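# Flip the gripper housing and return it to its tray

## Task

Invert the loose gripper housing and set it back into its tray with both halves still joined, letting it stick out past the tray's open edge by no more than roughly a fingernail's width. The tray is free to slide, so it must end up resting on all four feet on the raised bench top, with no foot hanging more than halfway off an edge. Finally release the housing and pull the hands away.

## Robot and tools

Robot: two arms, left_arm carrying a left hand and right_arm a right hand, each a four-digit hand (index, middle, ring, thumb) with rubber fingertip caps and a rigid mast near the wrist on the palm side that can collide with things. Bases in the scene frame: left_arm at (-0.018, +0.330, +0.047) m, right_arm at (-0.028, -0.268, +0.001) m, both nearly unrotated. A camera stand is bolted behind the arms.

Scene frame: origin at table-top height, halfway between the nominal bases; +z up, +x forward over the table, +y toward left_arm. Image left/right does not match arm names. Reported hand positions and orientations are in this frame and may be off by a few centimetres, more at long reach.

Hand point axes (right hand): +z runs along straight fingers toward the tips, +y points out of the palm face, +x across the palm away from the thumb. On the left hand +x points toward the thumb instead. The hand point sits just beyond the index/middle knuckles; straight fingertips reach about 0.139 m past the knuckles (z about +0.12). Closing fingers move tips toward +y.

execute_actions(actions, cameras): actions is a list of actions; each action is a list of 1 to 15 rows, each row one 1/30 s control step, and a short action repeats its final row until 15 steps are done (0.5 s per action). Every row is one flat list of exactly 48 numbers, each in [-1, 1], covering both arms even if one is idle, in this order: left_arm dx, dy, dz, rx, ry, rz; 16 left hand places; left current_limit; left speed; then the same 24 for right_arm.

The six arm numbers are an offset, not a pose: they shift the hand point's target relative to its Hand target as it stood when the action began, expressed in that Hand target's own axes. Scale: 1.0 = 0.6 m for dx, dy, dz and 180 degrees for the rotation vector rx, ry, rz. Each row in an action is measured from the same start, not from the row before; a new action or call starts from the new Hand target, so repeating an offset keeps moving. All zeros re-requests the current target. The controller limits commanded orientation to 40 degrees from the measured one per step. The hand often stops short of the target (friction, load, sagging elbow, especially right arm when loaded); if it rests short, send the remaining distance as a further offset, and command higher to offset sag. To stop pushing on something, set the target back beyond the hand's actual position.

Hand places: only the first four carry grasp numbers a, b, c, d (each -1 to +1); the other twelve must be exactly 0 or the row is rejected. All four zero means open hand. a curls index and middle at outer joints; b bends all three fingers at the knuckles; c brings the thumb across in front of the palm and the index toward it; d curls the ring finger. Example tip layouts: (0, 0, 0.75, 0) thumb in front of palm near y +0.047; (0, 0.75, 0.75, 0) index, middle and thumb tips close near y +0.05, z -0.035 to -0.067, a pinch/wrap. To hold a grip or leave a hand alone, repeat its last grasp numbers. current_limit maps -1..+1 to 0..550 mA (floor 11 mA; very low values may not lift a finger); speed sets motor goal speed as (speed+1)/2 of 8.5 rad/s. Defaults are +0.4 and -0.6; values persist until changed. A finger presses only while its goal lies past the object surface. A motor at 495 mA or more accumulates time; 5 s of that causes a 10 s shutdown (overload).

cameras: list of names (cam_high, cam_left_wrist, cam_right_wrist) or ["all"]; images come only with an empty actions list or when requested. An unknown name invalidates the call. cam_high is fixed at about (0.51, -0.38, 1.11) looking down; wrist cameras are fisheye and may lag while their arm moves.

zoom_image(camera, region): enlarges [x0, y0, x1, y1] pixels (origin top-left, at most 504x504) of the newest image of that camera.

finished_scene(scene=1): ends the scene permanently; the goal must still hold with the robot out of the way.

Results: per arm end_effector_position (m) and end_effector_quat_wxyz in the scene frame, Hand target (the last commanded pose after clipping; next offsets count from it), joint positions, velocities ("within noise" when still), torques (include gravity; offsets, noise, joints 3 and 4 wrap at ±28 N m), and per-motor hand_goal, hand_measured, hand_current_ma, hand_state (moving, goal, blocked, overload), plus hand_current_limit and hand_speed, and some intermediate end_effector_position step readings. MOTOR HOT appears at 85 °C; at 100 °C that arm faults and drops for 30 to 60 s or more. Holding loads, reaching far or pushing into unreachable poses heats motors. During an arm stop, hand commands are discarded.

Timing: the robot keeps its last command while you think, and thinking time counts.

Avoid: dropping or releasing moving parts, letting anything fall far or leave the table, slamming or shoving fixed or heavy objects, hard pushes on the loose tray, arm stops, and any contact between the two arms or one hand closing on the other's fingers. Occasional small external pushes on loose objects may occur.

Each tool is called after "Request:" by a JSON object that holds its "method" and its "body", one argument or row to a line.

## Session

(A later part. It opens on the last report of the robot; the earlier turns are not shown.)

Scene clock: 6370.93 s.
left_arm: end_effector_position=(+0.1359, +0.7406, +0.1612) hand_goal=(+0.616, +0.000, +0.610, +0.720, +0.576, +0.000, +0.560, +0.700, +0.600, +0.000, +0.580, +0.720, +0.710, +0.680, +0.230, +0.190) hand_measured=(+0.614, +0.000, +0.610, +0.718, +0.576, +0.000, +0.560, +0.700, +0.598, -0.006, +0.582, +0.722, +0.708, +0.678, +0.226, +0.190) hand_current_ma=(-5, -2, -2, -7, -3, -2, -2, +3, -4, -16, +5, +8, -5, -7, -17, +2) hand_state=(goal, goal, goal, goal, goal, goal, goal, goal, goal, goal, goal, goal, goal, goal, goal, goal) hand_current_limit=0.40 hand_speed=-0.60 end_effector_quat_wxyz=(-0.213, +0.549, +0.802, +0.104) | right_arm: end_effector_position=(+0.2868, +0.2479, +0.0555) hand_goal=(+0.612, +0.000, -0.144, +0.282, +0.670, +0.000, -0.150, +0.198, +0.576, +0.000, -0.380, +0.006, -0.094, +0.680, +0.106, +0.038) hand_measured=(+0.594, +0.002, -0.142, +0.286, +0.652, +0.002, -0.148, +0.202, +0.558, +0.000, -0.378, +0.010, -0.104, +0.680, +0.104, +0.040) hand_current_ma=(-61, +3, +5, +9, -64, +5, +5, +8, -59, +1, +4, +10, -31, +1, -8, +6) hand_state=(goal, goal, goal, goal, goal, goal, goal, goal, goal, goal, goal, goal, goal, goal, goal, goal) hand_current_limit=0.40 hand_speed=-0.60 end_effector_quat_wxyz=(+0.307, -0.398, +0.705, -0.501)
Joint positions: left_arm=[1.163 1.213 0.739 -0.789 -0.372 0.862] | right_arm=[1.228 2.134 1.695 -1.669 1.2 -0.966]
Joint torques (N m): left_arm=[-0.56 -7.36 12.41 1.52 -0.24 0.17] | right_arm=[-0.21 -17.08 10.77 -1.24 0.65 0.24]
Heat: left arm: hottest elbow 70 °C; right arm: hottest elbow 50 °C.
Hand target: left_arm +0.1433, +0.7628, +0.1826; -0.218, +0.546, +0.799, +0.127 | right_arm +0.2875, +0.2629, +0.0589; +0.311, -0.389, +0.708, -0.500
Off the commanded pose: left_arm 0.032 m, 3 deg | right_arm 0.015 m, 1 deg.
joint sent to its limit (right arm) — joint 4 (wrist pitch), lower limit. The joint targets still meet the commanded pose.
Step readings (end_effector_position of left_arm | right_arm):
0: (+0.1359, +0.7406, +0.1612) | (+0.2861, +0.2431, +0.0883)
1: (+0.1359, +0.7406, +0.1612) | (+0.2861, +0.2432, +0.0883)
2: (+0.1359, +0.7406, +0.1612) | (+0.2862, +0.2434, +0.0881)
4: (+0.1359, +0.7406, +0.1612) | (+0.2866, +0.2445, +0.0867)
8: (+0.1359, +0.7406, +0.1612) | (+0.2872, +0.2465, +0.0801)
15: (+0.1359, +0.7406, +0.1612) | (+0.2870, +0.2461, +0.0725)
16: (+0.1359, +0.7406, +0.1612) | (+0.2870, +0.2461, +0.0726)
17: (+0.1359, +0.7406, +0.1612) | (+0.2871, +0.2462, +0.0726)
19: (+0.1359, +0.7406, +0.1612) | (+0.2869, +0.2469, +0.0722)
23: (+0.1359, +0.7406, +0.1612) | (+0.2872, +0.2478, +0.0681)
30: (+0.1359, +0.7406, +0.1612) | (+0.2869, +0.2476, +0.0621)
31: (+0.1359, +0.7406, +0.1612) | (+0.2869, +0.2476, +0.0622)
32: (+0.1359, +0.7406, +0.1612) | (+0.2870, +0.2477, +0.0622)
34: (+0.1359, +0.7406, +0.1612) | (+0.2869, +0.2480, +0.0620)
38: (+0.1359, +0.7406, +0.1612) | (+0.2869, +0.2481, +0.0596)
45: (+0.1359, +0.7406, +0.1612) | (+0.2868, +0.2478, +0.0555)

Request:
{"method": "execute_actions", "body": {
  "actions": [
    [[0,0,0,0,0,0,0,0.1,0,0,0,0,0,0,0,0,0,0,0,0,0,0,0.4,-0.6,-0.0115,0.0026,-0.0062,0,0,0,0.45,0.05,0.5,0.6,0,0,0,0,0,0,0,0,0,0,0,0,0.4,-0.6]]
  ],
  "cameras": ["cam_right_wrist"]
}}

Request:
{"method": "zoom_image", "body": {
  "camera": "cam_right_wrist",
  "region": [280, 100, 500, 320]
}}

Scene clock: 6377.03 s.
left_arm: end_effector_position=(+0.1359, +0.7406, +0.1612) hand_goal=(+0.616, +0.000, +0.610, +0.720, +0.576, +0.000, +0.560, +0.700, +0.600, +0.000, +0.580, +0.720, +0.710, +0.680, +0.230, +0.190) hand_measured=(+0.614, +0.000, +0.610, +0.718, +0.576, +0.000, +0.560, +0.700, +0.598, -0.006, +0.582, +0.722, +0.708, +0.678, +0.226, +0.190) hand_current_ma=(-5, -2, -2, -7, -3, -2, -2, +3, -4, -16, +5, +8, -5, -7, -17, +2) hand_state=(goal, goal, goal, goal, goal, goal, goal, goal, goal, goal, goal, goal, goal, goal, goal, goal) hand_current_limit=0.40 hand_speed=-0.60 end_effector_quat_wxyz=(-0.213, +0.549, +0.802, +0.104) | right_arm: end_effector_position=(+0.2875, +0.2570, +0.0573) hand_goal=(+0.612, +0.000, -0.144, +0.282, +0.670, +0.000, -0.150, +0.198, +0.576, +0.000, -0.380, +0.006, -0.094, +0.680, +0.106, +0.038) hand_measured=(+0.594, +0.002, -0.142, +0.286, +0.652, +0.002, -0.148, +0.202, +0.558, +0.000, -0.378, +0.010, -0.104, +0.680, +0.104, +0.040) hand_current_ma=(-61, +3, +5, +9, -64, +5, +5, +8, -59, +1, +4, +10, -31, +1, -8, +6) hand_state=(goal, goal, goal, goal, goal, goal, goal, goal, goal, goal, goal, goal, goal, goal, goal, goal) hand_current_limit=0.40 hand_speed=-0.60 end_effector_quat_wxyz=(+0.312, -0.396, +0.708, -0.496)
Joint positions: left_arm=[1.163 1.213 0.739 -0.789 -0.372 0.862] | right_arm=[1.231 2.145 1.721 -1.669 1.199 -0.966]
Joint torques (N m): left_arm=[-0.32 -7.36 12.6 1.7 -0.26 0.14] | right_arm=[-0.56 -16.67 10.73 -1.28 0.61 0.1]
Heat: left arm: hottest elbow 70 °C; right arm: hottest elbow 50 °C.
Hand target: left_arm +0.1433, +0.7628, +0.1826; -0.218, +0.546, +0.799, +0.127 | right_arm +0.2874, +0.2709, +0.0589; +0.311, -0.389, +0.708, -0.500
Off the commanded pose: left_arm 0.032 m, 3 deg | right_arm 0.014 m, 1 deg.
joint sent to its limit (right arm) — joint 4 (wrist pitch), lower limit. The joint targets still meet the commanded pose.
Step readings (end_effector_position of left_arm | right_arm):
0: (+0.1359, +0.7406, +0.1612) | (+0.2869, +0.2479, +0.0555)
1: (+0.1359, +0.7406, +0.1612) | (+0.2869, +0.2479, +0.0555)
2: (+0.1359, +0.7406, +0.1612) | (+0.2867, +0.2485, +0.0557)
4: (+0.1359, +0.7406, +0.1612) | (+0.2870, +0.2510, +0.0563)
8: (+0.1359, +0.7406, +0.1612) | (+0.2878, +0.2558, +0.0579)
15: (+0.1359, +0.7406, +0.1612) | (+0.2875, +0.2571, +0.0582)
camera_calibration:
cam_right_wrist: T_world_to_cam=[[0.180564, 0.821631, -0.540665, -0.207529], [-0.352703, 0.567231, 0.744211, -0.150509], [0.918149, 0.0563164, 0.392213, -0.179125], [0, 0, 0, 1]] pos_world=[0.148851, 0.265973, 0.0700621]
Images, in order (width x height): cam_right_wrist 616x616.

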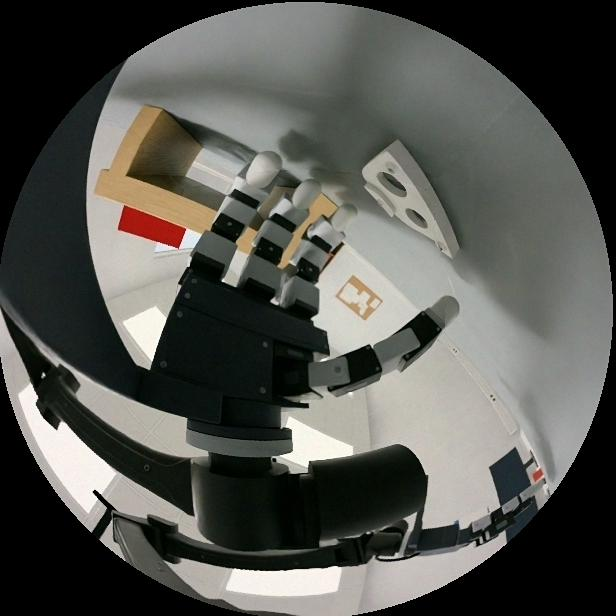

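Scaled by 2.291 from the camera's 616x616 image, which has a finer 880x880 frame.

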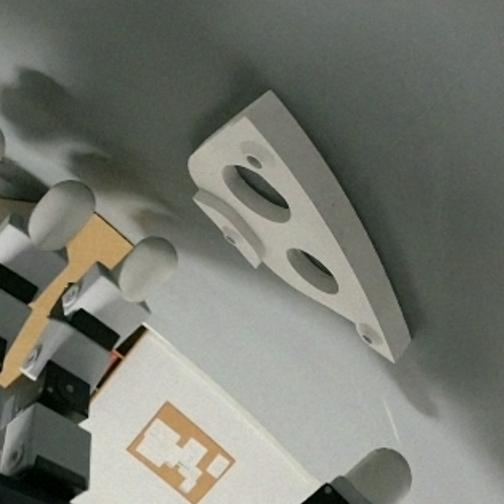

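Request:
{"method": "execute_actions", "body": {
  "actions": [
    [[0,0,0,0,0,0,0,0.1,0,0,0,0,0,0,0,0,0,0,0,0,0,0,0.4,-0.6,0,0.003,-0.011,0,0,0,0.45,0.05,0.5,0.6,0,0,0,0,0,0,0,0,0,0,0,0,0.4,-0.6]]
  ],
  "cameras": ["cam_right_wrist"]
}}

Request:
{"method": "zoom_image", "body": {
  "camera": "cam_right_wrist",
  "region": [280, 100, 500, 320]
}}

Scene clock: 6386.17 s.
left_arm: end_effector_position=(+0.1359, +0.7406, +0.1612) hand_goal=(+0.616, +0.000, +0.610, +0.720, +0.576, +0.000, +0.560, +0.700, +0.600, +0.000, +0.580, +0.720, +0.710, +0.680, +0.230, +0.190) hand_measured=(+0.614, +0.000, +0.610, +0.718, +0.576, +0.000, +0.560, +0.700, +0.598, -0.006, +0.582, +0.722, +0.708, +0.678, +0.226, +0.190) hand_current_ma=(-5, -2, -2, -7, -3, -2, -2, +3, -4, -16, +5, +8, -5, -7, -17, +2) hand_state=(goal, goal, goal, goal, goal, goal, goal, goal, goal, goal, goal, goal, goal, goal, goal, goal) hand_current_limit=0.40 hand_speed=-0.60 end_effector_quat_wxyz=(-0.213, +0.549, +0.802, +0.104) | right_arm: end_effector_position=(+0.2806, +0.2606, +0.0567) hand_goal=(+0.612, +0.000, -0.144, +0.282, +0.670, +0.000, -0.150, +0.198, +0.576, +0.000, -0.380, +0.006, -0.094, +0.680, +0.106, +0.038) hand_measured=(+0.594, +0.002, -0.142, +0.286, +0.652, +0.002, -0.148, +0.202, +0.558, +0.000, -0.378, +0.010, -0.104, +0.680, +0.104, +0.040) hand_current_ma=(-61, +3, +5, +9, -64, +5, +5, +8, -59, +1, +4, +10, -31, +1, -8, +6) hand_state=(goal, goal, goal, goal, goal, goal, goal, goal, goal, goal, goal, goal, goal, goal, goal, goal) hand_current_limit=0.40 hand_speed=-0.60 end_effector_quat_wxyz=(+0.313, -0.400, +0.707, -0.493)
Joint positions: left_arm=[1.163 1.213 0.739 -0.789 -0.372 0.862] | right_arm=[1.243 2.145 1.721 -1.669 1.194 -0.966]
Joint torques (N m): left_arm=[-0.79 -6.77 12.48 1.61 -0.24 0.11] | right_arm=[-0.26 -16.91 10.85 -1.28 0.63 0.13]
Heat: left arm: hottest elbow 70 °C; right arm: hottest elbow 52 °C.
Hand target: left_arm +0.1433, +0.7628, +0.1826; -0.218, +0.546, +0.799, +0.127 | right_arm +0.2815, +0.2743, +0.0592; +0.311, -0.389, +0.708, -0.500
Off the commanded pose: left_arm 0.032 m, 3 deg | right_arm 0.014 m, 2 deg.
joint sent to its limit (right arm) — joint 4 (wrist pitch), lower limit. The joint targets still meet the commanded pose.
Step readings (end_effector_position of left_arm | right_arm):
0: (+0.1359, +0.7406, +0.1612) | (+0.2875, +0.2570, +0.0573)
1: (+0.1359, +0.7406, +0.1612) | (+0.2874, +0.2570, +0.0573)
2: (+0.1359, +0.7406, +0.1612) | (+0.2869, +0.2572, +0.0572)
4: (+0.1359, +0.7406, +0.1612) | (+0.2859, +0.2577, +0.0569)
8: (+0.1359, +0.7406, +0.1612) | (+0.2833, +0.2590, +0.0567)
15: (+0.1359, +0.7406, +0.1612) | (+0.2808, +0.2604, +0.0567)
camera_calibration:
cam_right_wrist: T_world_to_cam=[[0.170689, 0.823959, -0.54033, -0.207375], [-0.354593, 0.563003, 0.746519, -0.152917], [0.919309, 0.0641744, 0.388269, -0.174769], [0, 0, 0, 1]] pos_world=[0.14184, 0.268177, 0.069962]
Images, in order (width x height): cam_right_wrist 616x616.

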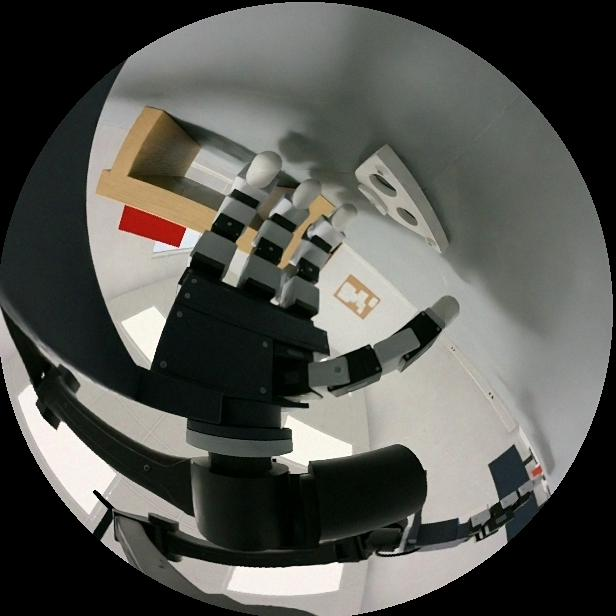

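Scaled by 2.291 from the camera's 616x616 image, which has a finer 880x880 frame.

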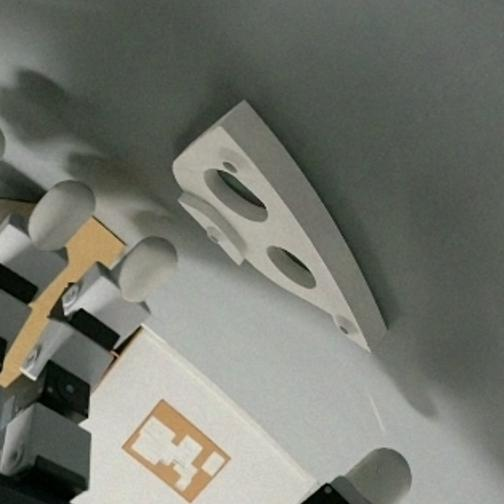

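Request:
{"method": "execute_actions", "body": {
  "actions": [
    [[0,0,0,0,0,0,0,0.1,0,0,0,0,0,0,0,0,0,0,0,0,0,0,0.4,-0.6,0,0,0,0,0,0,0.45,0.05,0.76,0.6,0,0,0,0,0,0,0,0,0,0,0,0,0.4,-0.6]],
    [[0,0,0,0,0,0,0,0.1,0,0,0,0,0,0,0,0,0,0,0,0,0,0,0.4,-0.6,0,0,0,0,0,0,0.45,0.12,0.76,0.6,0,0,0,0,0,0,0,0,0,0,0,0,0.4,-0.6]]
  ],
  "cameras": ["cam_right_wrist"]
}}

Request:
{"method": "zoom_image", "body": {
  "camera": "cam_right_wrist",
  "region": [280, 100, 500, 320]
}}

Scene clock: 6396.57 s.
left_arm: end_effector_position=(+0.1359, +0.7406, +0.1612) hand_goal=(+0.616, +0.000, +0.610, +0.720, +0.576, +0.000, +0.560, +0.700, +0.600, +0.000, +0.580, +0.720, +0.710, +0.680, +0.230, +0.190) hand_measured=(+0.614, +0.000, +0.610, +0.718, +0.576, +0.000, +0.560, +0.700, +0.598, -0.006, +0.582, +0.722, +0.708, +0.678, +0.226, +0.190) hand_current_ma=(-5, -2, -2, -7, -3, -2, -2, +3, -4, -16, +5, +8, -5, -7, -17, +2) hand_state=(goal, goal, goal, goal, goal, goal, goal, goal, goal, goal, goal, goal, goal, goal, goal, goal) hand_current_limit=0.40 hand_speed=-0.60 end_effector_quat_wxyz=(-0.213, +0.549, +0.802, +0.104) | right_arm: end_effector_position=(+0.2805, +0.2605, +0.0563) hand_goal=(+0.428, +0.000, -0.266, +0.296, +0.548, +0.000, -0.164, +0.276, +0.536, +0.000, -0.380, +0.020, -0.536, +0.680, +0.040, +0.012) hand_measured=(+0.424, +0.002, -0.268, +0.294, +0.542, +0.002, -0.162, +0.274, +0.532, +0.000, -0.378, +0.018, -0.534, +0.680, +0.042, +0.010) hand_current_ma=(-10, +3, -6, -7, -14, +5, +5, -6, -13, +1, +4, -6, +4, +1, +7, -5) hand_state=(goal, goal, goal, goal, goal, goal, goal, goal, goal, goal, goal, goal, goal, goal, goal, goal) hand_current_limit=0.40 hand_speed=-0.60 end_effector_quat_wxyz=(+0.312, -0.400, +0.707, -0.493)
Joint positions: left_arm=[1.163 1.213 0.739 -0.789 -0.372 0.862] | right_arm=[1.243 2.145 1.721 -1.669 1.193 -0.966]
Joint torques (N m): left_arm=[-0.56 -6.95 12.53 1.47 -0.29 0.13] | right_arm=[-0.5 -17.14 10.81 -1.29 0.66 0.08]
Heat: left arm: hottest elbow 70 °C; right arm: hottest elbow 53 °C.
Hand target: left_arm +0.1433, +0.7628, +0.1826; -0.218, +0.546, +0.799, +0.127 | right_arm +0.2815, +0.2743, +0.0592; +0.311, -0.389, +0.708, -0.500
Off the commanded pose: left_arm 0.032 m, 3 deg | right_arm 0.014 m, 2 deg.
joint sent to its limit (right arm) — joint 4 (wrist pitch), lower limit. The joint targets still meet the commanded pose.
Step readings (end_effector_position of left_arm | right_arm):
0: (+0.1359, +0.7406, +0.1612) | (+0.2806, +0.2606, +0.0567)
1: (+0.1359, +0.7406, +0.1612) | (+0.2806, +0.2606, +0.0567)
2: (+0.1359, +0.7406, +0.1612) | (+0.2806, +0.2606, +0.0567)
4: (+0.1359, +0.7406, +0.1612) | (+0.2806, +0.2606, +0.0567)
8: (+0.1359, +0.7406, +0.1612) | (+0.2806, +0.2606, +0.0567)
15: (+0.1359, +0.7406, +0.1612) | (+0.2806, +0.2606, +0.0567)
16: (+0.1359, +0.7406, +0.1612) | (+0.2806, +0.2606, +0.0567)
17: (+0.1359, +0.7406, +0.1612) | (+0.2806, +0.2606, +0.0567)
19: (+0.1359, +0.7406, +0.1612) | (+0.2805, +0.2605, +0.0566)
23: (+0.1359, +0.7406, +0.1612) | (+0.2805, +0.2605, +0.0563)
30: (+0.1359, +0.7406, +0.1612) | (+0.2805, +0.2605, +0.0563)
camera_calibration:
cam_right_wrist: T_world_to_cam=[[0.170613, 0.823807, -0.540586, -0.207397], [-0.353817, 0.56326, 0.746694, -0.152994], [0.919622, 0.0638725, 0.387576, -0.174515], [0, 0, 0, 1]] pos_world=[0.14174, 0.268177, 0.0697616]
Images, in order (width x height): cam_right_wrist 616x616.

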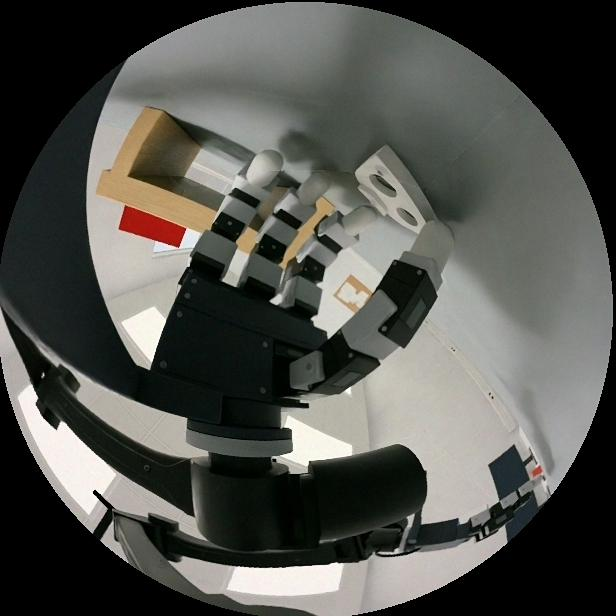

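Scaled by 2.291 from the camera's 616x616 image, which has a finer 880x880 frame.

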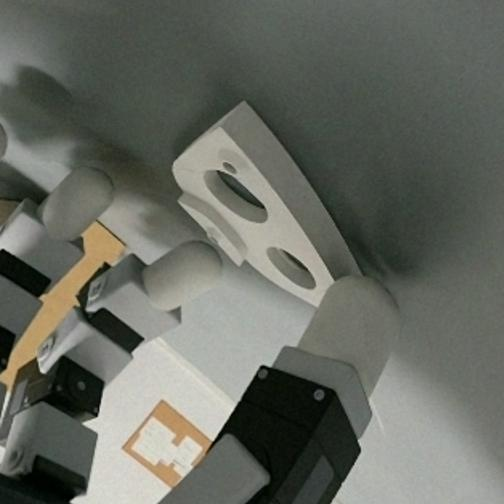

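Request:
{"method": "execute_actions", "body": {
  "actions": [
    [[0,0,0,0,0,0,0,0.1,0,0,0,0,0,0,0,0,0,0,0,0,0,0,0.4,-0.6,0,0,0,0,0,0,0.45,0.19,0.76,0.6,0,0,0,0,0,0,0,0,0,0,0,0,0.4,-0.6]],
    [[0,0,0,0,0,0,0,0.1,0,0,0,0,0,0,0,0,0,0,0,0,0,0,0.4,-0.6,0,0,0,0,0,0,0.45,0.24,0.76,0.6,0,0,0,0,0,0,0,0,0,0,0,0,0.4,-0.6]]
  ],
  "cameras": ["cam_right_wrist"]
}}

Request:
{"method": "zoom_image", "body": {
  "camera": "cam_right_wrist",
  "region": [280, 100, 500, 320]
}}

Scene clock: 6406.47 s.
left_arm: end_effector_position=(+0.1359, +0.7406, +0.1612) hand_goal=(+0.616, +0.000, +0.610, +0.720, +0.576, +0.000, +0.560, +0.700, +0.600, +0.000, +0.580, +0.720, +0.710, +0.680, +0.230, +0.190) hand_measured=(+0.614, +0.000, +0.610, +0.718, +0.576, +0.000, +0.560, +0.700, +0.598, -0.006, +0.582, +0.722, +0.708, +0.678, +0.226, +0.190) hand_current_ma=(-5, -2, -2, -7, -3, -2, -2, +3, -4, -16, +5, +8, -5, -7, -17, +2) hand_state=(goal, goal, goal, goal, goal, goal, goal, goal, goal, goal, goal, goal, goal, goal, goal, goal) hand_current_limit=0.40 hand_speed=-0.60 end_effector_quat_wxyz=(-0.213, +0.549, +0.802, +0.104) | right_arm: end_effector_position=(+0.2807, +0.2612, +0.0572) hand_goal=(+0.266, +0.000, -0.230, +0.320, +0.338, +0.000, -0.188, +0.276, +0.356, +0.000, -0.380, +0.044, -0.536, +0.680, +0.040, +0.036) hand_measured=(+0.286, +0.002, -0.226, +0.320, +0.336, +0.002, -0.184, +0.274, +0.354, +0.000, -0.378, +0.042, -0.538, +0.680, +0.048, +0.038) hand_current_ma=(+74, +3, +12, +0, -8, +5, +8, -6, -7, +1, +4, -7, -5, +1, +30, +10) hand_state=(blocked, goal, goal, goal, goal, goal, goal, goal, goal, goal, goal, goal, goal, goal, goal, goal) hand_current_limit=0.40 hand_speed=-0.60 end_effector_quat_wxyz=(+0.313, -0.399, +0.707, -0.493)
Joint positions: left_arm=[1.163 1.213 0.739 -0.789 -0.372 0.862] | right_arm=[1.243 2.145 1.723 -1.67 1.194 -0.966]
Joint torques (N m): left_arm=[-0.85 -6.53 12.48 1.47 -0.27 0.15] | right_arm=[-0.32 -16.85 10.66 -1.2 0.62 0.11]
Heat: left arm: hottest elbow 70 °C; right arm: hottest elbow 54 °C.
Hand target: left_arm +0.1433, +0.7628, +0.1826; -0.218, +0.546, +0.799, +0.127 | right_arm +0.2816, +0.2743, +0.0593; +0.311, -0.389, +0.708, -0.500
Off the commanded pose: left_arm 0.032 m, 3 deg | right_arm 0.013 m, 2 deg.
joint sent to its limit (right arm) — joint 4 (wrist pitch), lower limit. The joint targets still meet the commanded pose.
Step readings (end_effector_position of left_arm | right_arm):
0: (+0.1359, +0.7406, +0.1612) | (+0.2805, +0.2605, +0.0563)
1: (+0.1359, +0.7406, +0.1612) | (+0.2805, +0.2605, +0.0563)
2: (+0.1359, +0.7406, +0.1612) | (+0.2805, +0.2605, +0.0563)
4: (+0.1359, +0.7406, +0.1612) | (+0.2805, +0.2605, +0.0563)
8: (+0.1359, +0.7406, +0.1612) | (+0.2805, +0.2605, +0.0563)
15: (+0.1359, +0.7406, +0.1612) | (+0.2805, +0.2605, +0.0563)
16: (+0.1359, +0.7406, +0.1612) | (+0.2805, +0.2605, +0.0563)
17: (+0.1359, +0.7406, +0.1612) | (+0.2805, +0.2605, +0.0563)
19: (+0.1359, +0.7406, +0.1612) | (+0.2807, +0.2609, +0.0569)
23: (+0.1359, +0.7406, +0.1612) | (+0.2807, +0.2612, +0.0572)
30: (+0.1359, +0.7406, +0.1612) | (+0.2807, +0.2612, +0.0572)
camera_calibration:
cam_right_wrist: T_world_to_cam=[[0.170818, 0.824538, -0.539406, -0.207872], [-0.354826, 0.562199, 0.747014, -0.153344], [0.919195, 0.0637924, 0.388601, -0.175091], [0, 0, 0, 1]] pos_world=[0.14204, 0.268777, 0.0704633]
Images, in order (width x height): cam_right_wrist 616x616.

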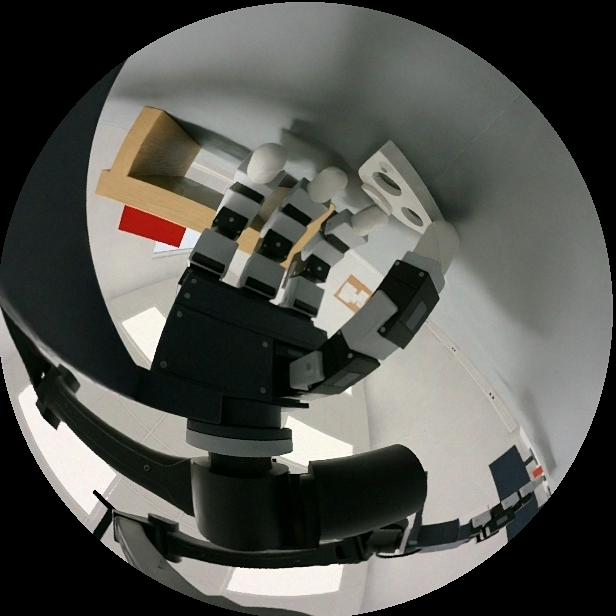

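Scaled by 2.291 from the camera's 616x616 image, which has a finer 880x880 frame.

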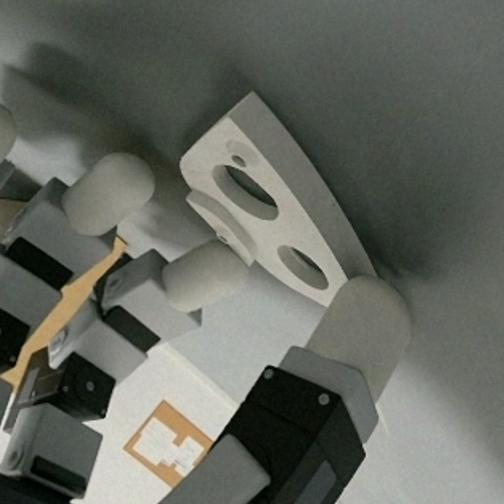

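Request:
{"method": "execute_actions", "body": {
  "actions": [
    [[0,0,0,0,0,0,0,0.1,0,0,0,0,0,0,0,0,0,0,0,0,0,0,0.4,-0.6,0,0,0,0,0,0,0.45,0.10,0.76,0.6,0,0,0,0,0,0,0,0,0,0,0,0,0.4,-0.6]],
    [[0,0,0,0,0,0,0,0.1,0,0,0,0,0,0,0,0,0,0,0,0,0,0,0.4,-0.6,0,0,0,0,0,0,0.40,0.10,0.76,0.6,0,0,0,0,0,0,0,0,0,0,0,0,0.4,-0.6]],
    [[0,0,0,0,0,0,0,0.1,0,0,0,0,0,0,0,0,0,0,0,0,0,0,0.4,-0.6,0,0,0,0,0,0,0.40,0.20,0.76,0.6,0,0,0,0,0,0,0,0,0,0,0,0,0.4,-0.6]],
    [[0,0,0,0,0,0,0,0.1,0,0,0,0,0,0,0,0,0,0,0,0,0,0,0.4,-0.6,0,0,0,0,0,0,0.40,0.26,0.76,0.6,0,0,0,0,0,0,0,0,0,0,0,0,0.4,-0.6]]
  ],
  "cameras": ["cam_right_wrist"]
}}

Request:
{"method": "zoom_image", "body": {
  "camera": "cam_right_wrist",
  "region": [280, 100, 500, 320]
}}

Scene clock: 6422.10 s.
left_arm: end_effector_position=(+0.1359, +0.7406, +0.1612) hand_goal=(+0.616, +0.000, +0.610, +0.720, +0.576, +0.000, +0.560, +0.700, +0.600, +0.000, +0.580, +0.720, +0.710, +0.680, +0.230, +0.190) hand_measured=(+0.614, +0.000, +0.610, +0.718, +0.576, +0.000, +0.560, +0.700, +0.598, -0.006, +0.582, +0.722, +0.708, +0.678, +0.226, +0.190) hand_current_ma=(-5, -2, -2, -7, -3, -2, -2, +3, -4, -16, +5, +8, -5, -7, -17, +2) hand_state=(goal, goal, goal, goal, goal, goal, goal, goal, goal, goal, goal, goal, goal, goal, goal, goal) hand_current_limit=0.40 hand_speed=-0.60 end_effector_quat_wxyz=(-0.213, +0.549, +0.802, +0.104) | right_arm: end_effector_position=(+0.2807, +0.2611, +0.0569) hand_goal=(+0.234, +0.000, -0.180, +0.372, +0.316, +0.000, -0.112, +0.348, +0.320, +0.000, -0.380, +0.052, -0.542, +0.680, +0.040, +0.048) hand_measured=(+0.252, +0.002, -0.176, +0.372, +0.318, +0.002, -0.108, +0.346, +0.318, +0.000, -0.378, +0.050, -0.542, +0.680, +0.048, +0.050) hand_current_ma=(+62, +3, +12, +0, +7, +5, +9, -4, -6, +1, +4, -7, -1, +1, +28, +9) hand_state=(goal, goal, goal, goal, goal, goal, goal, goal, goal, goal, goal, goal, goal, goal, goal, goal) hand_current_limit=0.40 hand_speed=-0.60 end_effector_quat_wxyz=(+0.313, -0.400, +0.707, -0.493)
Joint positions: left_arm=[1.163 1.213 0.739 -0.789 -0.372 0.862] | right_arm=[1.243 2.146 1.723 -1.67 1.194 -0.966]
Joint torques (N m): left_arm=[-0.79 -6.65 12.48 1.62 -0.26 0.12] | right_arm=[-0.56 -17.14 10.62 -1.32 0.63 0.11]
Heat: left arm: hottest elbow 70 °C; right arm: hottest elbow 53 °C.
Hand target: left_arm +0.1433, +0.7628, +0.1826; -0.218, +0.546, +0.799, +0.127 | right_arm +0.2815, +0.2743, +0.0592; +0.311, -0.389, +0.708, -0.500
Off the commanded pose: left_arm 0.032 m, 3 deg | right_arm 0.013 m, 2 deg.
joint sent to its limit (right arm) — joint 4 (wrist pitch), lower limit. The joint targets still meet the commanded pose.
Step readings (end_effector_position of left_arm | right_arm):
0: (+0.1359, +0.7406, +0.1612) | (+0.2807, +0.2612, +0.0572)
1: (+0.1359, +0.7406, +0.1612) | (+0.2807, +0.2612, +0.0572)
2: (+0.1359, +0.7406, +0.1612) | (+0.2806, +0.2611, +0.0571)
4: (+0.1359, +0.7406, +0.1612) | (+0.2806, +0.2611, +0.0569)
8: (+0.1359, +0.7406, +0.1612) | (+0.2806, +0.2611, +0.0569)
15: (+0.1359, +0.7406, +0.1612) | (+0.2806, +0.2611, +0.0569)
16: (+0.1359, +0.7406, +0.1612) | (+0.2806, +0.2611, +0.0569)
17: (+0.1359, +0.7406, +0.1612) | (+0.2806, +0.2611, +0.0569)
19: (+0.1359, +0.7406, +0.1612) | (+0.2806, +0.2611, +0.0569)
23: (+0.1359, +0.7406, +0.1612) | (+0.2806, +0.2611, +0.0569)
30: (+0.1359, +0.7406, +0.1612) | (+0.2806, +0.2611, +0.0569)
31: (+0.1359, +0.7406, +0.1612) | (+0.2806, +0.2611, +0.0569)
32: (+0.1359, +0.7406, +0.1612) | (+0.2807, +0.2611, +0.0569)
34: (+0.1359, +0.7406, +0.1612) | (+0.2807, +0.2611, +0.0569)
38: (+0.1359, +0.7406, +0.1612) | (+0.2806, +0.2611, +0.0568)
45: (+0.1359, +0.7406, +0.1612) | (+0.2806, +0.2611, +0.0568)
46: (+0.1359, +0.7406, +0.1612) | (+0.2806, +0.2611, +0.0568)
47: (+0.1359, +0.7406, +0.1612) | (+0.2806, +0.2611, +0.0569)
49: (+0.1359, +0.7406, +0.1612) | (+0.2806, +0.2611, +0.0569)
53: (+0.1359, +0.7406, +0.1612) | (+0.2807, +0.2611, +0.0569)
60: (+0.1359, +0.7406, +0.1612) | (+0.2807, +0.2611, +0.0569)
camera_calibration:
cam_right_wrist: T_world_to_cam=[[0.17075, 0.824395, -0.539646, -0.207915], [-0.354394, 0.56242, 0.747053, -0.153318], [0.919375, 0.063688, 0.388194, -0.174982], [0, 0, 0, 1]] pos_world=[0.14204, 0.268777, 0.0702629]
Images, in order (width x height): cam_right_wrist 616x616.

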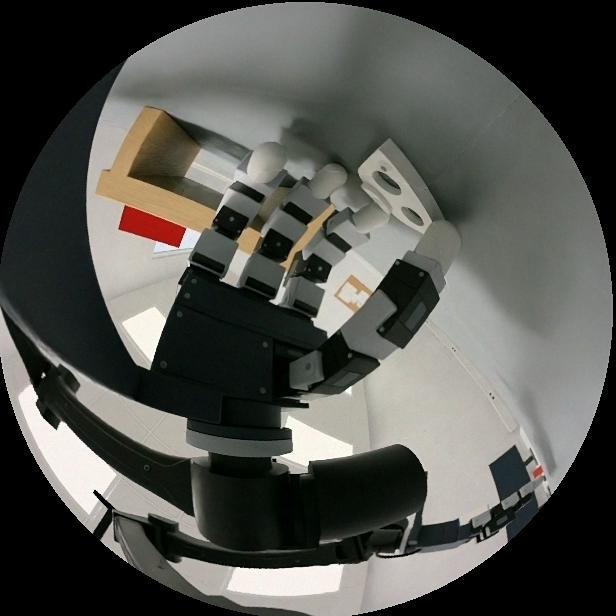

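Scaled by 2.291 from the camera's 616x616 image, which has a finer 880x880 frame.

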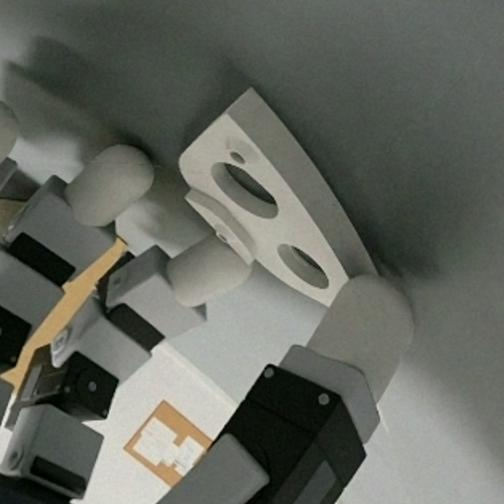

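Request:
{"method": "execute_actions", "body": {
  "actions": [
    [[0,0,0,0,0,0,0,0.1,0,0,0,0,0,0,0,0,0,0,0,0,0,0,0.4,-0.6,0,0,0,0,0,0,0.40,0.31,0.76,0.6,0,0,0,0,0,0,0,0,0,0,0,0,0.4,-0.6]],
    [[0,0,0,0,0,0,0,0.1,0,0,0,0,0,0,0,0,0,0,0,0,0,0,0.4,-0.6,0,0,0,0,0,0,0.40,0.36,0.76,0.6,0,0,0,0,0,0,0,0,0,0,0,0,0.4,-0.6]]
  ],
  "cameras": ["cam_right_wrist"]
}}

Request:
{"method": "zoom_image", "body": {
  "camera": "cam_right_wrist",
  "region": [280, 100, 500, 320]
}}

Scene clock: 6427.37 s.
left_arm: end_effector_position=(+0.1359, +0.7406, +0.1612) hand_goal=(+0.616, +0.000, +0.610, +0.720, +0.576, +0.000, +0.560, +0.700, +0.600, +0.000, +0.580, +0.720, +0.710, +0.680, +0.230, +0.190) hand_measured=(+0.614, +0.000, +0.610, +0.718, +0.576, +0.000, +0.560, +0.700, +0.598, -0.006, +0.582, +0.722, +0.708, +0.678, +0.226, +0.190) hand_current_ma=(-5, -2, -2, -7, -3, -2, -2, +3, -4, -16, +5, +8, -5, -7, -17, +2) hand_state=(goal, goal, goal, goal, goal, goal, goal, goal, goal, goal, goal, goal, goal, goal, goal, goal) hand_current_limit=0.40 hand_speed=-0.60 end_effector_quat_wxyz=(-0.213, +0.549, +0.802, +0.104) | right_arm: end_effector_position=(+0.2814, +0.2624, +0.0585) hand_goal=(+0.098, +0.000, -0.150, +0.392, +0.140, +0.000, -0.132, +0.348, +0.170, +0.000, -0.380, +0.072, -0.542, +0.680, +0.040, +0.068) hand_measured=(+0.176, +0.002, -0.130, +0.400, +0.138, +0.002, -0.128, +0.346, +0.170, +0.000, -0.378, +0.070, -0.548, +0.680, +0.060, +0.076) hand_current_ma=(+332, +3, +64, +23, -3, +5, +10, -4, -2, +1, +4, -7, -14, +1, +88, +34) hand_state=(blocked, goal, goal, goal, goal, goal, goal, goal, goal, goal, goal, goal, goal, goal, blocked, goal) hand_current_limit=0.40 hand_speed=-0.60 end_effector_quat_wxyz=(+0.315, -0.399, +0.707, -0.492)
Joint positions: left_arm=[1.163 1.213 0.739 -0.789 -0.372 0.862] | right_arm=[1.243 2.146 1.727 -1.671 1.197 -0.966]
Joint torques (N m): left_arm=[-0.79 -6.48 12.41 1.29 -0.3 0.18] | right_arm=[-0.5 -17.38 10.48 -1.13 0.52 0.11]
Heat: left arm: hottest elbow 71 °C; right arm: hottest elbow 53 °C.
Hand target: left_arm +0.1433, +0.7628, +0.1826; -0.218, +0.546, +0.799, +0.127 | right_arm +0.2815, +0.2742, +0.0593; +0.311, -0.389, +0.708, -0.500
Off the commanded pose: left_arm 0.032 m, 3 deg | right_arm 0.012 m, 2 deg.
joint sent to its limit (right arm) — joint 4 (wrist pitch), lower limit. The joint targets still meet the commanded pose.
Step readings (end_effector_position of left_arm | right_arm):
0: (+0.1359, +0.7406, +0.1612) | (+0.2807, +0.2611, +0.0569)
1: (+0.1359, +0.7406, +0.1612) | (+0.2807, +0.2611, +0.0569)
2: (+0.1359, +0.7406, +0.1612) | (+0.2808, +0.2611, +0.0571)
4: (+0.1359, +0.7406, +0.1612) | (+0.2810, +0.2614, +0.0575)
8: (+0.1359, +0.7406, +0.1612) | (+0.2811, +0.2618, +0.0578)
15: (+0.1359, +0.7406, +0.1612) | (+0.2811, +0.2618, +0.0578)
16: (+0.1359, +0.7406, +0.1612) | (+0.2811, +0.2618, +0.0578)
17: (+0.1359, +0.7406, +0.1612) | (+0.2812, +0.2618, +0.0579)
19: (+0.1359, +0.7406, +0.1612) | (+0.2814, +0.2621, +0.0583)
23: (+0.1359, +0.7406, +0.1612) | (+0.2814, +0.2624, +0.0585)
30: (+0.1359, +0.7406, +0.1612) | (+0.2814, +0.2624, +0.0585)
camera_calibration:
cam_right_wrist: T_world_to_cam=[[0.171384, 0.825776, -0.537328, -0.208892], [-0.35777, 0.560331, 0.747014, -0.153409], [0.917948, 0.064213, 0.39147, -0.176288], [0, 0, 0, 1]] pos_world=[0.14274, 0.269778, 0.0713663]
Images, in order (width x height): cam_right_wrist 616x616.

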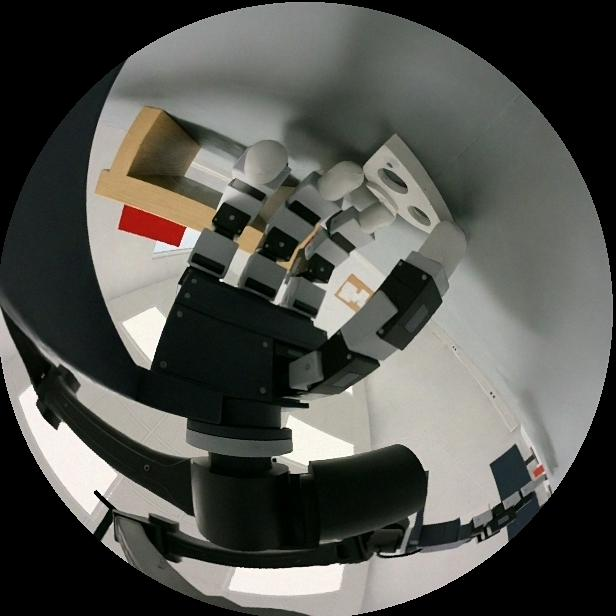

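Scaled by 2.291 from the camera's 616x616 image, which has a finer 880x880 frame.

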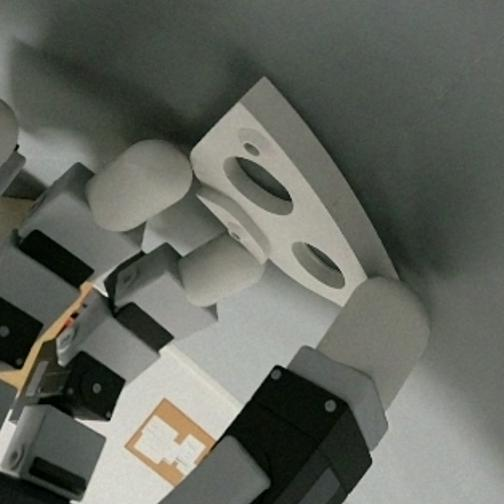

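Request:
{"method": "execute_actions", "body": {
  "actions": [
    [[0,0,0,0,0,0,0,0.1,0,0,0,0,0,0,0,0,0,0,0,0,0,0,0.4,-0.6,0,-0.025,0,0,0,0,0.40,0.38,0.76,0.6,0,0,0,0,0,0,0,0,0,0,0,0,0.4,-0.6]]
  ],
  "cameras": ["cam_right_wrist"]
}}

Request:
{"method": "zoom_image", "body": {
  "camera": "cam_right_wrist",
  "region": [280, 100, 500, 320]
}}

Scene clock: 6432.53 s.
left_arm: end_effector_position=(+0.1359, +0.7406, +0.1612) hand_goal=(+0.616, +0.000, +0.610, +0.720, +0.576, +0.000, +0.560, +0.700, +0.600, +0.000, +0.580, +0.720, +0.710, +0.680, +0.230, +0.190) hand_measured=(+0.614, +0.000, +0.610, +0.718, +0.576, +0.000, +0.560, +0.700, +0.598, -0.006, +0.582, +0.722, +0.708, +0.678, +0.226, +0.190) hand_current_ma=(-5, -2, -2, -7, -3, -2, -2, +3, -4, -16, +5, +8, -5, -7, -17, +2) hand_state=(goal, goal, goal, goal, goal, goal, goal, goal, goal, goal, goal, goal, goal, goal, goal, goal) hand_current_limit=0.40 hand_speed=-0.60 end_effector_quat_wxyz=(-0.213, +0.549, +0.802, +0.104) | right_arm: end_effector_position=(+0.2819, +0.2620, +0.0588) hand_goal=(+0.072, +0.000, -0.144, +0.396, +0.106, +0.000, -0.136, +0.348, +0.140, +0.000, -0.380, +0.076, -0.542, +0.680, +0.040, +0.072) hand_measured=(+0.162, +0.002, -0.122, +0.406, +0.106, +0.002, -0.132, +0.346, +0.140, +0.000, -0.378, +0.074, -0.546, +0.680, +0.062, +0.082) hand_current_ma=(+385, +4, +73, +27, -1, +4, +12, -4, -1, +1, +4, -7, -13, +1, +97, +39) hand_state=(blocked, goal, blocked, goal, goal, goal, goal, goal, goal, goal, goal, goal, goal, goal, blocked, goal) hand_current_limit=0.40 hand_speed=-0.60 end_effector_quat_wxyz=(+0.315, -0.400, +0.705, -0.493)
Joint positions: left_arm=[1.163 1.213 0.739 -0.789 -0.372 0.862] | right_arm=[1.243 2.146 1.727 -1.671 1.2 -0.968]
Joint torques (N m): left_arm=[-0.38 -6.36 12.45 1.48 -0.25 0.16] | right_arm=[-0.97 -19.37 10.22 -1.21 0.5 -0.13]
Heat: left arm: hottest elbow 71 °C; right arm: hottest elbow 53 °C.
Hand target: left_arm +0.1433, +0.7628, +0.1826; -0.218, +0.546, +0.799, +0.127 | right_arm +0.2851, +0.2713, +0.0735; +0.311, -0.389, +0.708, -0.500
Off the commanded pose: left_arm 0.032 m, 3 deg | right_arm 0.018 m, 2 deg.
joint sent to its limit (right arm) — joint 4 (wrist pitch), lower limit. The joint targets still meet the commanded pose.
Step readings (end_effector_position of left_arm | right_arm):
0: (+0.1359, +0.7406, +0.1612) | (+0.2814, +0.2624, +0.0585)
1: (+0.1359, +0.7406, +0.1612) | (+0.2814, +0.2624, +0.0585)
2: (+0.1359, +0.7406, +0.1612) | (+0.2815, +0.2624, +0.0585)
4: (+0.1359, +0.7406, +0.1612) | (+0.2816, +0.2622, +0.0587)
8: (+0.1359, +0.7406, +0.1612) | (+0.2819, +0.2621, +0.0588)
15: (+0.1359, +0.7406, +0.1612) | (+0.2819, +0.2620, +0.0588)
camera_calibration:
cam_right_wrist: T_world_to_cam=[[0.170301, 0.824112, -0.540219, -0.20755], [-0.359798, 0.56238, 0.744496, -0.153158], [0.917357, 0.0675815, 0.392288, -0.177573], [0, 0, 0, 1]] pos_world=[0.143138, 0.269178, 0.0715627]
Images, in order (width x height): cam_right_wrist 616x616.

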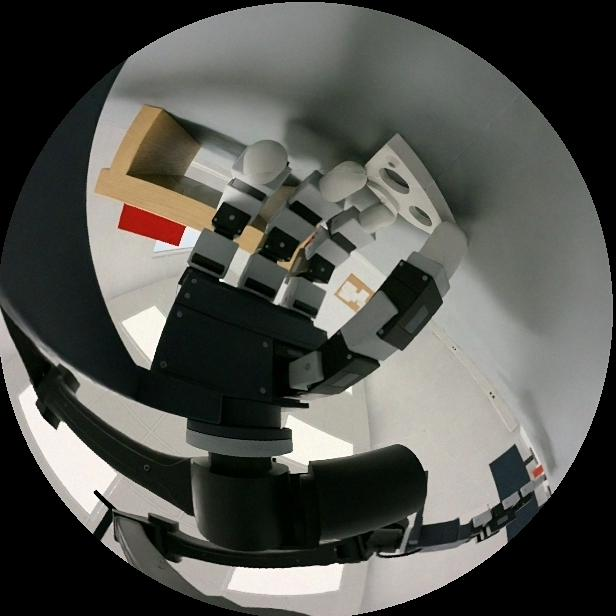

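Scaled by 2.291 from the camera's 616x616 image, which has a finer 880x880 frame.

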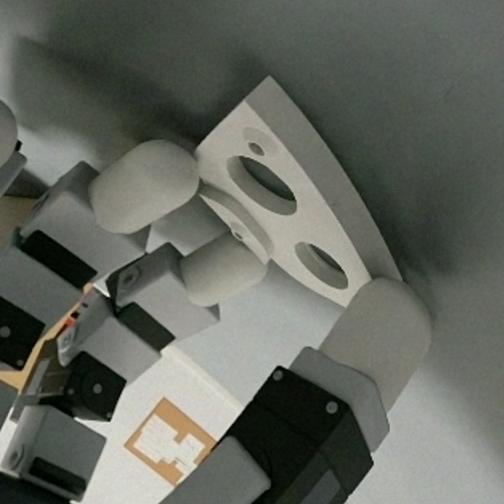

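Request:
{"method": "execute_actions", "body": {
  "actions": [
    [[0,0,0,0,0,0,0,0.1,0,0,0,0,0,0,0,0,0,0,0,0,0,0,0.4,-0.6,0,-0.015,0,0,0,0,0.40,0.38,0.76,0.6,0,0,0,0,0,0,0,0,0,0,0,0,0.4,-0.6]],
    [[0,0,0,0,0,0,0,0.1,0,0,0,0,0,0,0,0,0,0,0,0,0,0,0.4,-0.6,0,-0.015,0,0,0,0,0.40,0.38,0.76,0.6,0,0,0,0,0,0,0,0,0,0,0,0,0.4,-0.6]]
  ],
  "cameras": ["cam_right_wrist"]
}}

Request:
{"method": "zoom_image", "body": {
  "camera": "cam_right_wrist",
  "region": [280, 100, 500, 320]
}}

Scene clock: 6436.60 s.
left_arm: end_effector_position=(+0.1359, +0.7406, +0.1612) hand_goal=(+0.616, +0.000, +0.610, +0.720, +0.576, +0.000, +0.560, +0.700, +0.600, +0.000, +0.580, +0.720, +0.710, +0.680, +0.230, +0.190) hand_measured=(+0.614, +0.000, +0.610, +0.718, +0.576, +0.000, +0.560, +0.700, +0.598, -0.006, +0.582, +0.722, +0.708, +0.678, +0.226, +0.190) hand_current_ma=(-5, -2, -2, -7, -3, -2, -2, +3, -4, -16, +5, +8, -5, -7, -17, +2) hand_state=(goal, goal, goal, goal, goal, goal, goal, goal, goal, goal, goal, goal, goal, goal, goal, goal) hand_current_limit=0.40 hand_speed=-0.60 end_effector_quat_wxyz=(-0.213, +0.549, +0.802, +0.104) | right_arm: end_effector_position=(+0.2838, +0.2580, +0.0650) hand_goal=(+0.072, +0.000, -0.144, +0.396, +0.106, +0.000, -0.136, +0.348, +0.140, +0.000, -0.380, +0.076, -0.542, +0.680, +0.040, +0.072) hand_measured=(+0.072, +0.002, -0.140, +0.400, +0.106, +0.002, -0.132, +0.346, +0.140, +0.000, -0.378, +0.074, -0.544, +0.680, +0.042, +0.074) hand_current_ma=(+0, +6, +13, +10, -1, +4, +12, -4, -1, +1, +4, -7, -5, +1, +7, +7) hand_state=(goal, goal, goal, goal, goal, goal, goal, goal, goal, goal, goal, goal, goal, goal, goal, goal) hand_current_limit=0.40 hand_speed=-0.60 end_effector_quat_wxyz=(+0.307, -0.409, +0.700, -0.498)
Joint positions: left_arm=[1.163 1.213 0.739 -0.789 -0.372 0.862] | right_arm=[1.236 2.134 1.727 -1.671 1.201 -1.009]
Joint torques (N m): left_arm=[-0.21 -7.24 12.49 1.51 -0.26 0.15] | right_arm=[-1.2 -20.78 10.06 -1.17 0.64 -0.01]
Heat: left arm: hottest elbow 71 °C; right arm: hottest elbow 54 °C.
Hand target: left_arm +0.1433, +0.7628, +0.1826; -0.218, +0.546, +0.799, +0.127 | right_arm +0.2895, +0.2676, +0.0905; +0.311, -0.389, +0.708, -0.500
Off the commanded pose: left_arm 0.032 m, 3 deg | right_arm 0.028 m, 3 deg.
joint sent to its limit (right arm) — joint 4 (wrist pitch), lower limit. The joint targets still meet the commanded pose.
Step readings (end_effector_position of left_arm | right_arm):
0: (+0.1359, +0.7406, +0.1612) | (+0.2819, +0.2620, +0.0588)
1: (+0.1359, +0.7406, +0.1612) | (+0.2819, +0.2620, +0.0588)
2: (+0.1359, +0.7406, +0.1612) | (+0.2821, +0.2618, +0.0588)
4: (+0.1359, +0.7406, +0.1612) | (+0.2822, +0.2615, +0.0590)
8: (+0.1359, +0.7406, +0.1612) | (+0.2821, +0.2610, +0.0595)
15: (+0.1359, +0.7406, +0.1612) | (+0.2831, +0.2601, +0.0611)
16: (+0.1359, +0.7406, +0.1612) | (+0.2833, +0.2599, +0.0613)
17: (+0.1359, +0.7406, +0.1612) | (+0.2835, +0.2598, +0.0618)
19: (+0.1359, +0.7406, +0.1612) | (+0.2840, +0.2593, +0.0630)
23: (+0.1359, +0.7406, +0.1612) | (+0.2842, +0.2586, +0.0650)
30: (+0.1359, +0.7406, +0.1612) | (+0.2839, +0.2581, +0.0651)
camera_calibration:
cam_right_wrist: T_world_to_cam=[[0.156976, 0.812501, -0.561427, -0.193087], [-0.353947, 0.576996, 0.736069, -0.159667], [0.921998, 0.0831698, 0.378157, -0.185933], [0, 0, 0, 1]] pos_world=[0.145226, 0.264474, 0.0794332]
Images, in order (width x height): cam_right_wrist 616x616.

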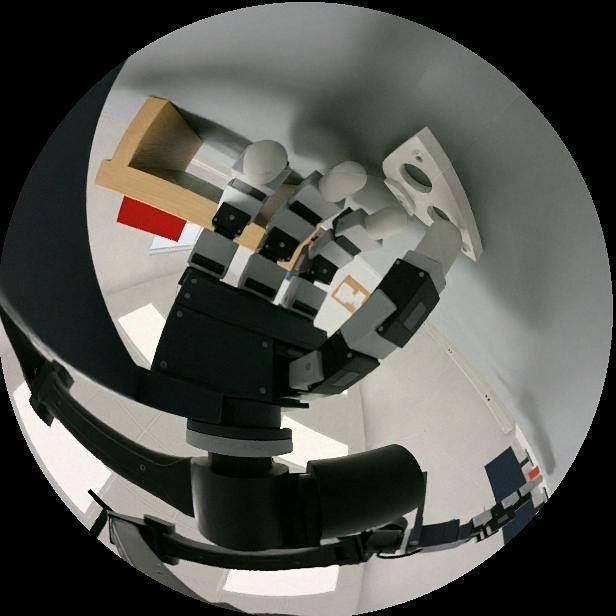

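Scaled by 2.291 from the camera's 616x616 image, which has a finer 880x880 frame.

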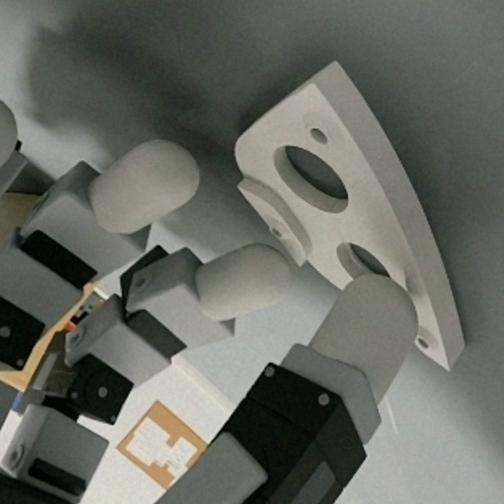

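Request:
{"method": "execute_actions", "body": {
  "actions": [
    [[0,0,0,0,0,0,0,0.1,0,0,0,0,0,0,0,0,0,0,0,0,0,0,0.4,-0.6,0,0,0,0,0,0,0.40,0.05,0.76,0.6,0,0,0,0,0,0,0,0,0,0,0,0,0.4,-0.6]],
    [[0,0,0,0,0,0,0,0.1,0,0,0,0,0,0,0,0,0,0,0,0,0,0,0.4,-0.6,0,0,0,0,0,0,0.40,0.05,0.5,0.6,0,0,0,0,0,0,0,0,0,0,0,0,0.4,-0.6]]
  ],
  "cameras": ["cam_right_wrist"]
}}

Request:
{"method": "zoom_image", "body": {
  "camera": "cam_right_wrist",
  "region": [280, 100, 500, 320]
}}

Scene clock: 6450.10 s.
left_arm: end_effector_position=(+0.1359, +0.7406, +0.1612) hand_goal=(+0.616, +0.000, +0.610, +0.720, +0.576, +0.000, +0.560, +0.700, +0.600, +0.000, +0.580, +0.720, +0.710, +0.680, +0.230, +0.190) hand_measured=(+0.614, +0.000, +0.610, +0.718, +0.576, +0.000, +0.560, +0.700, +0.598, -0.006, +0.582, +0.722, +0.708, +0.678, +0.226, +0.190) hand_current_ma=(-5, -2, -2, -7, -3, -2, -2, +3, -4, -16, +5, +8, -5, -7, -17, +2) hand_state=(goal, goal, goal, goal, goal, goal, goal, goal, goal, goal, goal, goal, goal, goal, goal, goal) hand_current_limit=0.40 hand_speed=-0.60 end_effector_quat_wxyz=(-0.213, +0.549, +0.802, +0.104) | right_arm: end_effector_position=(+0.2837, +0.2579, +0.0649) hand_goal=(+0.608, +0.000, -0.100, +0.330, +0.682, +0.000, -0.070, +0.270, +0.570, +0.000, -0.380, +0.010, -0.100, +0.680, +0.106, +0.046) hand_measured=(+0.590, +0.002, -0.104, +0.334, +0.664, +0.002, -0.072, +0.272, +0.566, +0.000, -0.378, +0.014, -0.110, +0.680, +0.104, +0.044) hand_current_ma=(-60, +6, -10, +8, -65, +4, -6, +7, -14, +1, +4, +10, -32, +1, -8, -6) hand_state=(goal, goal, goal, goal, goal, goal, goal, goal, goal, goal, goal, goal, goal, goal, goal, goal) hand_current_limit=0.40 hand_speed=-0.60 end_effector_quat_wxyz=(+0.307, -0.410, +0.700, -0.498)
Joint positions: left_arm=[1.163 1.213 0.739 -0.789 -0.372 0.862] | right_arm=[1.236 2.134 1.727 -1.671 1.201 -1.011]
Joint torques (N m): left_arm=[-0.5 -7.41 12.37 1.58 -0.3 0.14] | right_arm=[-1.38 -20.54 10.1 -1.11 0.71 0.03]
Heat: left arm: hottest elbow 71 °C; right arm: hottest elbow 55 °C.
Hand target: left_arm +0.1433, +0.7628, +0.1826; -0.218, +0.546, +0.799, +0.127 | right_arm +0.2895, +0.2676, +0.0905; +0.311, -0.389, +0.708, -0.500
Off the commanded pose: left_arm 0.032 m, 3 deg | right_arm 0.028 m, 3 deg.
joint sent to its limit (right arm) — joint 4 (wrist pitch), lower limit. The joint targets still meet the commanded pose.
Step readings (end_effector_position of left_arm | right_arm):
0: (+0.1359, +0.7406, +0.1612) | (+0.2838, +0.2579, +0.0650)
1: (+0.1359, +0.7406, +0.1612) | (+0.2838, +0.2579, +0.0650)
2: (+0.1359, +0.7406, +0.1612) | (+0.2838, +0.2579, +0.0650)
4: (+0.1359, +0.7406, +0.1612) | (+0.2838, +0.2579, +0.0650)
8: (+0.1359, +0.7406, +0.1612) | (+0.2838, +0.2579, +0.0650)
15: (+0.1359, +0.7406, +0.1612) | (+0.2837, +0.2579, +0.0649)
16: (+0.1359, +0.7406, +0.1612) | (+0.2837, +0.2579, +0.0649)
17: (+0.1359, +0.7406, +0.1612) | (+0.2837, +0.2579, +0.0649)
19: (+0.1359, +0.7406, +0.1612) | (+0.2837, +0.2579, +0.0649)
23: (+0.1359, +0.7406, +0.1612) | (+0.2837, +0.2579, +0.0649)
30: (+0.1359, +0.7406, +0.1612) | (+0.2837, +0.2579, +0.0649)
camera_calibration:
cam_right_wrist: T_world_to_cam=[[0.156402, 0.81202, -0.562283, -0.192712], [-0.35346, 0.577603, 0.735827, -0.159855], [0.922282, 0.08366, 0.377354, -0.185939], [0, 0, 0, 1]] pos_world=[0.145126, 0.264374, 0.079432]
Images, in order (width x height): cam_right_wrist 616x616.

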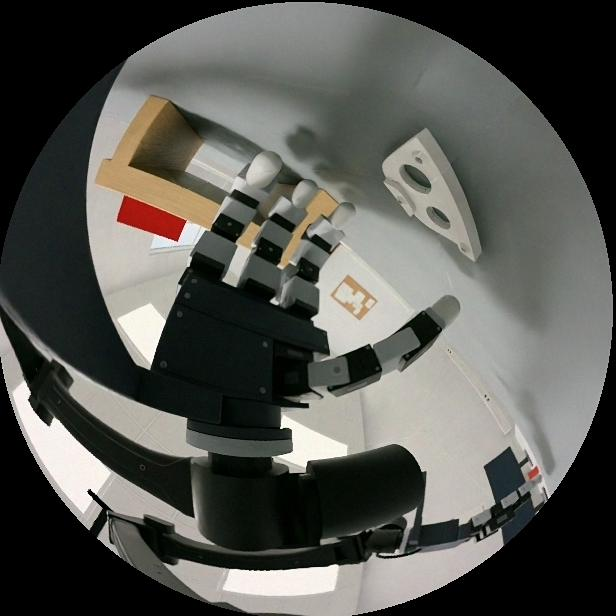

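Scaled by 2.291 from the camera's 616x616 image, which has a finer 880x880 frame.

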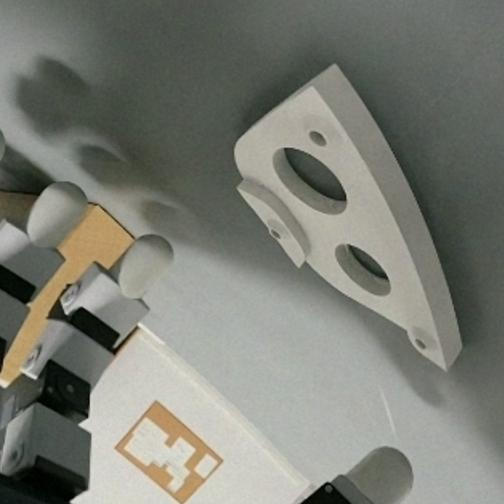

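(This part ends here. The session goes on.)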